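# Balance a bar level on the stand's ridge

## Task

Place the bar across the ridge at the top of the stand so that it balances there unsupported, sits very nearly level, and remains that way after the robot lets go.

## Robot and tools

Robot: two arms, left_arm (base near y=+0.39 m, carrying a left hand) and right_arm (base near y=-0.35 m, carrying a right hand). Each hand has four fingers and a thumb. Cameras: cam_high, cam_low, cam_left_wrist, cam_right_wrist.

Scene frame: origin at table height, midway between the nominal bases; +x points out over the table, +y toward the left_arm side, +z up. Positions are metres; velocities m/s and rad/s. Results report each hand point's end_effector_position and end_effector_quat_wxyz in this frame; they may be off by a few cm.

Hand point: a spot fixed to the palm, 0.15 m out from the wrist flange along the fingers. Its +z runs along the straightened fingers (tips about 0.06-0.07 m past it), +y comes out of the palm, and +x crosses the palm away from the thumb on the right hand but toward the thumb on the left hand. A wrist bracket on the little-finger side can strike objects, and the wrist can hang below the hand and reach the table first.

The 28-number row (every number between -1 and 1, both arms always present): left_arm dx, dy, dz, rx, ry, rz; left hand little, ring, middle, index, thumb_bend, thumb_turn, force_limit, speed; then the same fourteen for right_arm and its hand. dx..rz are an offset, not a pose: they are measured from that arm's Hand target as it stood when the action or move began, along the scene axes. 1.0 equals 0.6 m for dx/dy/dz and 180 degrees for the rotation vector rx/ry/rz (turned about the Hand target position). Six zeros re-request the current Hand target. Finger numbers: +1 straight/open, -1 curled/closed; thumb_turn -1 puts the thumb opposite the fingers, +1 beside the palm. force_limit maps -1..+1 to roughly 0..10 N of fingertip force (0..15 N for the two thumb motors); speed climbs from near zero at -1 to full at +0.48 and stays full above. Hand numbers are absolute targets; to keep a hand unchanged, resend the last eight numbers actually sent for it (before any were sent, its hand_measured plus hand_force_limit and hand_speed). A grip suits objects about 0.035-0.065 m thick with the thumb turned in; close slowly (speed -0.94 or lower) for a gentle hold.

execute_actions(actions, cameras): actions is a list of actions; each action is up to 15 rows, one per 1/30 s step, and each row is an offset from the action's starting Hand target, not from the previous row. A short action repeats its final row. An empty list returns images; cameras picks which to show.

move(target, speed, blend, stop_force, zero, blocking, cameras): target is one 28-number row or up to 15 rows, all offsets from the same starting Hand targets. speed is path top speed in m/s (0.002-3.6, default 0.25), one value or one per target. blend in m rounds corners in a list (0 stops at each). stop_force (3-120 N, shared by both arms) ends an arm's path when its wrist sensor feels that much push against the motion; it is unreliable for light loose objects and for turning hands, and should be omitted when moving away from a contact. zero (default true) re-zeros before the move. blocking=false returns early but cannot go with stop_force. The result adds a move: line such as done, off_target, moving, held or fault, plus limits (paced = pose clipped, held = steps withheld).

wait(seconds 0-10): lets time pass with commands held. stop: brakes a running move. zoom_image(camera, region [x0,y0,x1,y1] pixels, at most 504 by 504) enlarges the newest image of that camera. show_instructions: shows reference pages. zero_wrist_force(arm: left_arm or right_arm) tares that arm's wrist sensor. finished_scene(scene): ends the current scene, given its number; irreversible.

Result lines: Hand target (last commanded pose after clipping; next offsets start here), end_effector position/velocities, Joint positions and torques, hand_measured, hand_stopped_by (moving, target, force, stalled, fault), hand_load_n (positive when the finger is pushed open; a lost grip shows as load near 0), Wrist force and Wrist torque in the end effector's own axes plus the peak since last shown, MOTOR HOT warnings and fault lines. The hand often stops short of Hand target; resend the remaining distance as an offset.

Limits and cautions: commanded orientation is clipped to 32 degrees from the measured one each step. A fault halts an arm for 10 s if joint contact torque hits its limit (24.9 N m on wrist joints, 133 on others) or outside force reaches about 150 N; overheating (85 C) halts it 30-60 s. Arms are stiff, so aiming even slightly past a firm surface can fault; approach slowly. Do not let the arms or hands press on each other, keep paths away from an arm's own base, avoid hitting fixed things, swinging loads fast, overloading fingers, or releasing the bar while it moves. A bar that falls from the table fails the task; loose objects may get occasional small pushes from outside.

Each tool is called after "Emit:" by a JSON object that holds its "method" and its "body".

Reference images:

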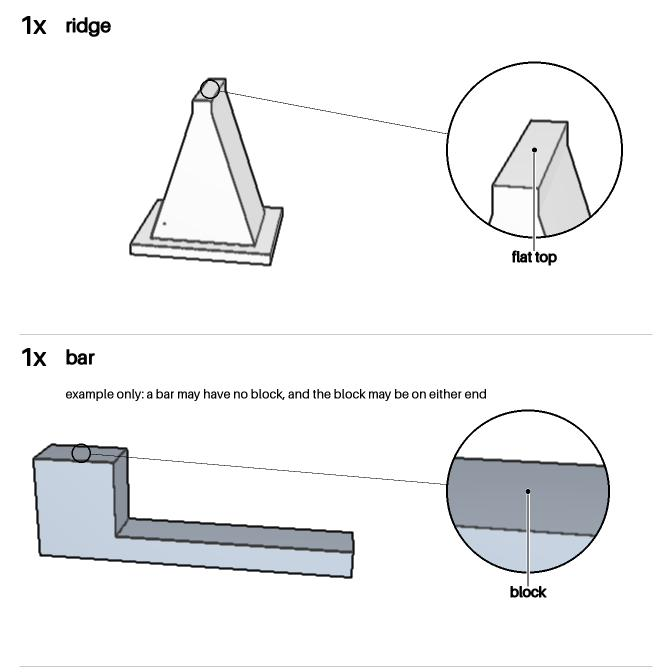

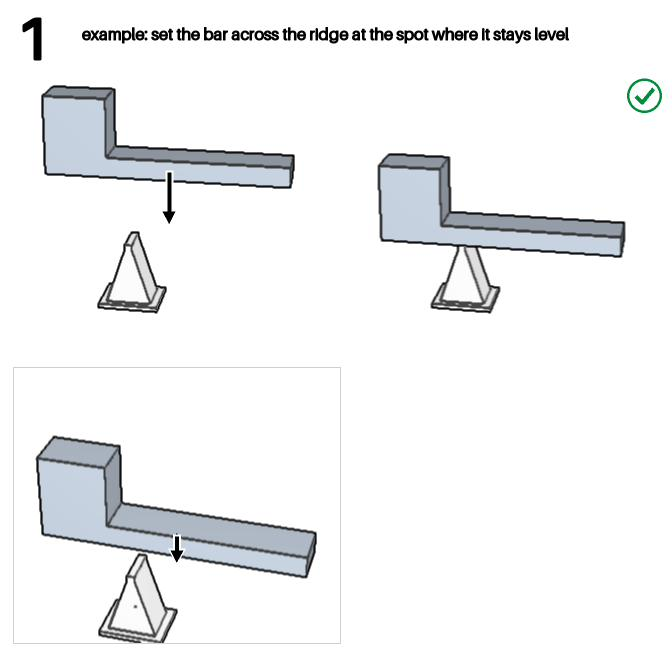

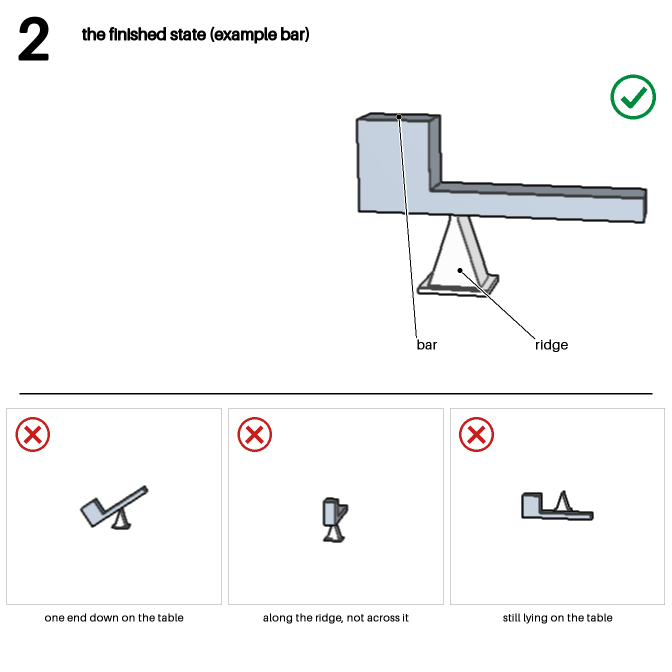

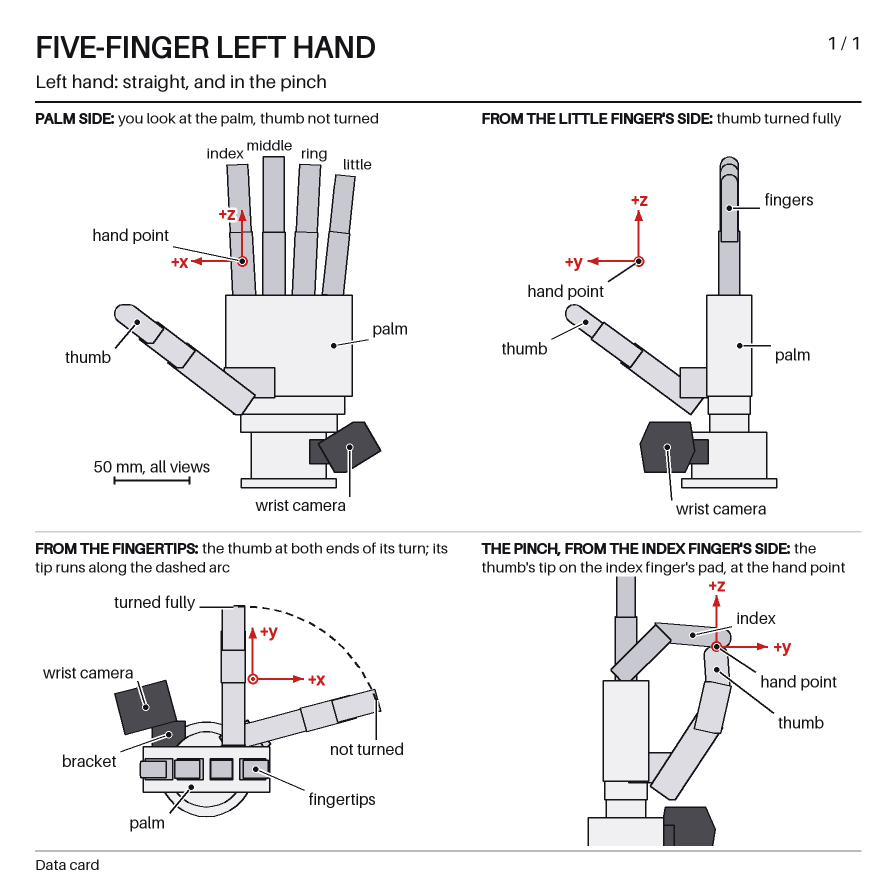

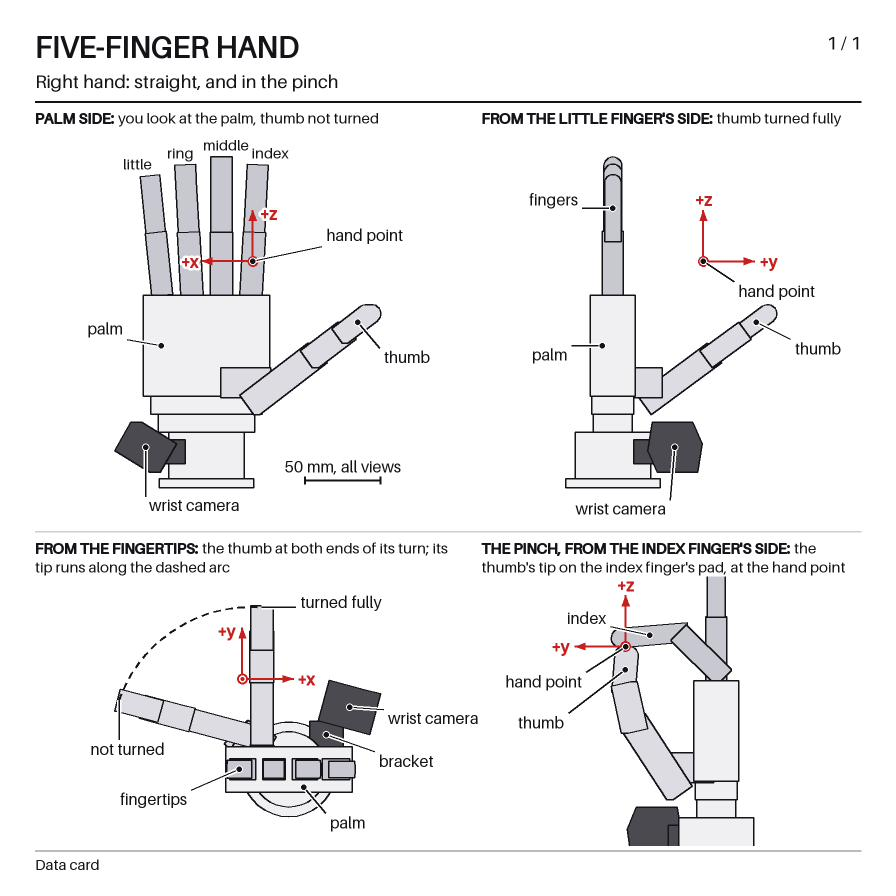

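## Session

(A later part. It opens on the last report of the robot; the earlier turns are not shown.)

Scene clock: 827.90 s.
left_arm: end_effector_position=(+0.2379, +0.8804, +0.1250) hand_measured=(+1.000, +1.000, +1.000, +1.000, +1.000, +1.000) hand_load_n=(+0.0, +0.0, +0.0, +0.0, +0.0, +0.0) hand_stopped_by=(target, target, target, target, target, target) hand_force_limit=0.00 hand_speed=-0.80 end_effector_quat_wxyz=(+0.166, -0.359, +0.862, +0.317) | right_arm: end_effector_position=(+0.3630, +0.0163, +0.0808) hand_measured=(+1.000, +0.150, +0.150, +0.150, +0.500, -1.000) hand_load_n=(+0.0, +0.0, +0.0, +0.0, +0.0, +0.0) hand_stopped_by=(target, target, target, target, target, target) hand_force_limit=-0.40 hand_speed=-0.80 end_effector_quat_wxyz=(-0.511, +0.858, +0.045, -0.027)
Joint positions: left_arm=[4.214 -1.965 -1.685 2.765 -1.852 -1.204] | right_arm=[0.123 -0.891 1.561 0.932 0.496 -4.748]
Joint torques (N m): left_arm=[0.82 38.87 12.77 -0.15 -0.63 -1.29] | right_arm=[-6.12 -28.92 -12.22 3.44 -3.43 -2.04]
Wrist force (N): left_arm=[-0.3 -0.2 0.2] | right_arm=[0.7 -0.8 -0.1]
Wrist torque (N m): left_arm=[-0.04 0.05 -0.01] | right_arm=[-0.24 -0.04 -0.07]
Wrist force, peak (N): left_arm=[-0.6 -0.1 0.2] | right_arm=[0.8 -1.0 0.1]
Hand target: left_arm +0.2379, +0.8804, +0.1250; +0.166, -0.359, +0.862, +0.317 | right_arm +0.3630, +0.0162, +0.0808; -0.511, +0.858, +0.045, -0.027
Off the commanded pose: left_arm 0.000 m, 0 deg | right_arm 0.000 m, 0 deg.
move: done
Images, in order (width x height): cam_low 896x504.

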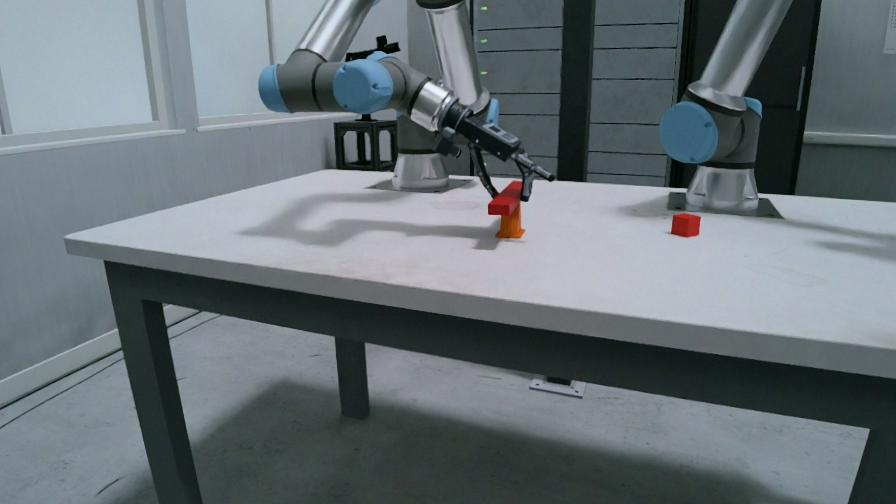

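Emit:
{"method": "move", "body": {"target": [[0,0,0,0,0,0,1,1,1,1,1,1,0,-0.8, 0,0,0.1,0,0,0,1,0.15,0.15,0.15,0.5,-1,-0.4,-0.8],[0,0,0,0,0,0,1,1,1,1,1,1,0,-0.8, 0,-0.2,0.25,0,0,0,1,0.15,0.15,0.15,0.5,-1,-0.4,-0.8]], "speed": [0.04,0.15], "cameras": ["cam_low","cam_high"]}}

Emit:
{"method": "zoom_image", "body": {"camera": "cam_low", "region": [460, 150, 560, 245]}}

Emit:
{"method": "zoom_image", "body": {"camera": "cam_high", "region": [420, 150, 500, 270]}}

Scene clock: 843.47 s.
left_arm: end_effector_position=(+0.2379, +0.8804, +0.1250) hand_measured=(+1.000, +1.000, +1.000, +1.000, +1.000, +1.000) hand_load_n=(+0.0, +0.0, +0.0, +0.0, +0.0, +0.0) hand_stopped_by=(target, target, target, target, target, target) hand_force_limit=0.00 hand_speed=-0.80 end_effector_quat_wxyz=(+0.166, -0.359, +0.862, +0.317) | right_arm: end_effector_position=(+0.3629, -0.1038, +0.2307) hand_measured=(+1.000, +0.150, +0.150, +0.150, +0.500, -1.000) hand_load_n=(+0.0, +0.0, +0.5, +0.0, +0.0, +0.0) hand_stopped_by=(target, target, target, target, target, target) hand_force_limit=-0.40 hand_speed=-0.80 end_effector_quat_wxyz=(-0.511, +0.858, +0.045, -0.027)
Joint positions: left_arm=[4.214 -1.965 -1.685 2.765 -1.852 -1.204] | right_arm=[-0.138 -1.111 1.605 1.547 0.563 -5.253]
Joint torques (N m): left_arm=[0.96 39.59 13.01 -0.2 -0.77 -1.3] | right_arm=[-5.96 -28.08 -24.92 4.22 -3.12 -2.01]
Wrist force (N): left_arm=[-0.2 -0.1 0.0] | right_arm=[0.5 -0.8 -0.1]
Wrist torque (N m): left_arm=[-0.01 0.02 -0.01] | right_arm=[-0.25 -0.04 -0.07]
Wrist force, peak (N): left_arm=[-0.5 -0.4 0.1] | right_arm=[0.7 -1.1 -1.6]
Hand target: left_arm +0.2379, +0.8804, +0.1250; +0.166, -0.359, +0.862, +0.317 | right_arm +0.3630, -0.1038, +0.2308; -0.511, +0.858, +0.045, -0.027
Off the commanded pose: left_arm 0.000 m, 0 deg | right_arm 0.000 m, 0 deg.
move: done
Images, in order (width x height): cam_high 896x504, cam_low 896x504.

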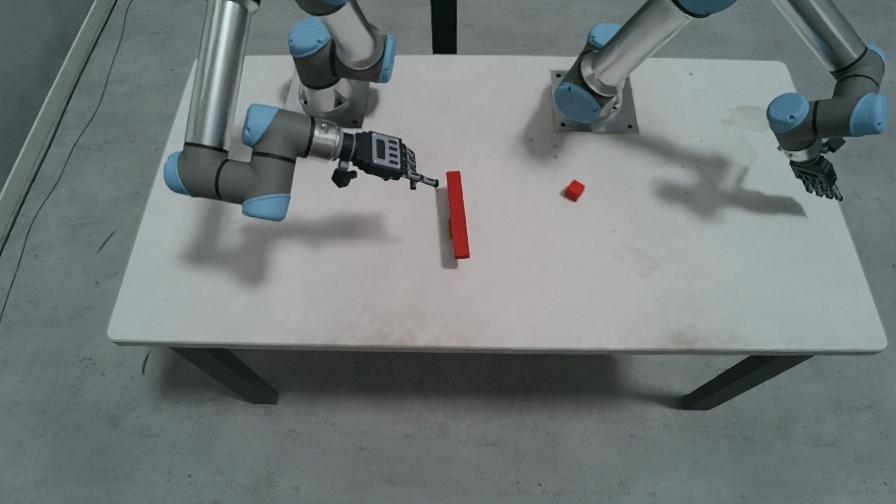

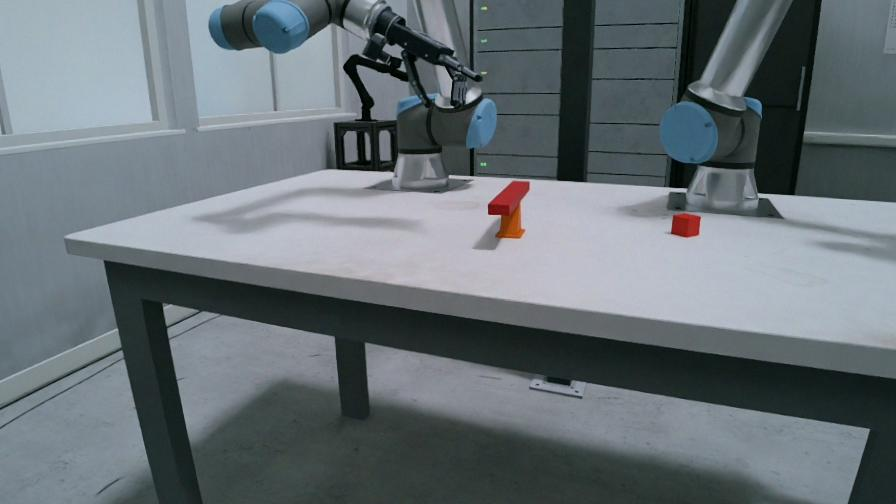

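Scaled by 5.040 from the camera's 896x504 image, which has a finer 1280x720 frame.

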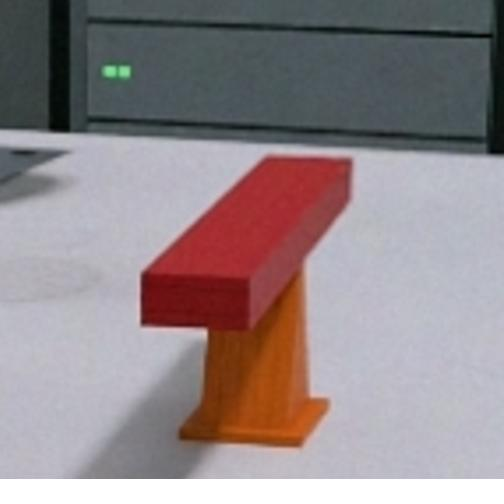

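Scaled by 4.200 from the camera's 896x504 image, which has a finer 1280x720 frame.

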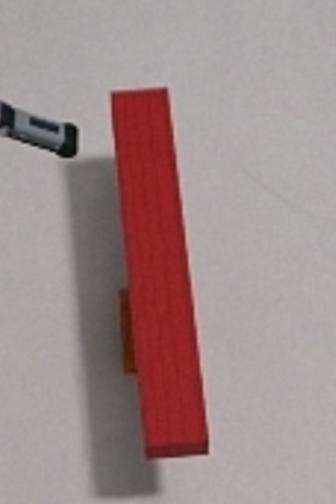

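Emit:
{"method": "finished_scene", "body": {"scene": 1}}

The scene is finished: the task was done.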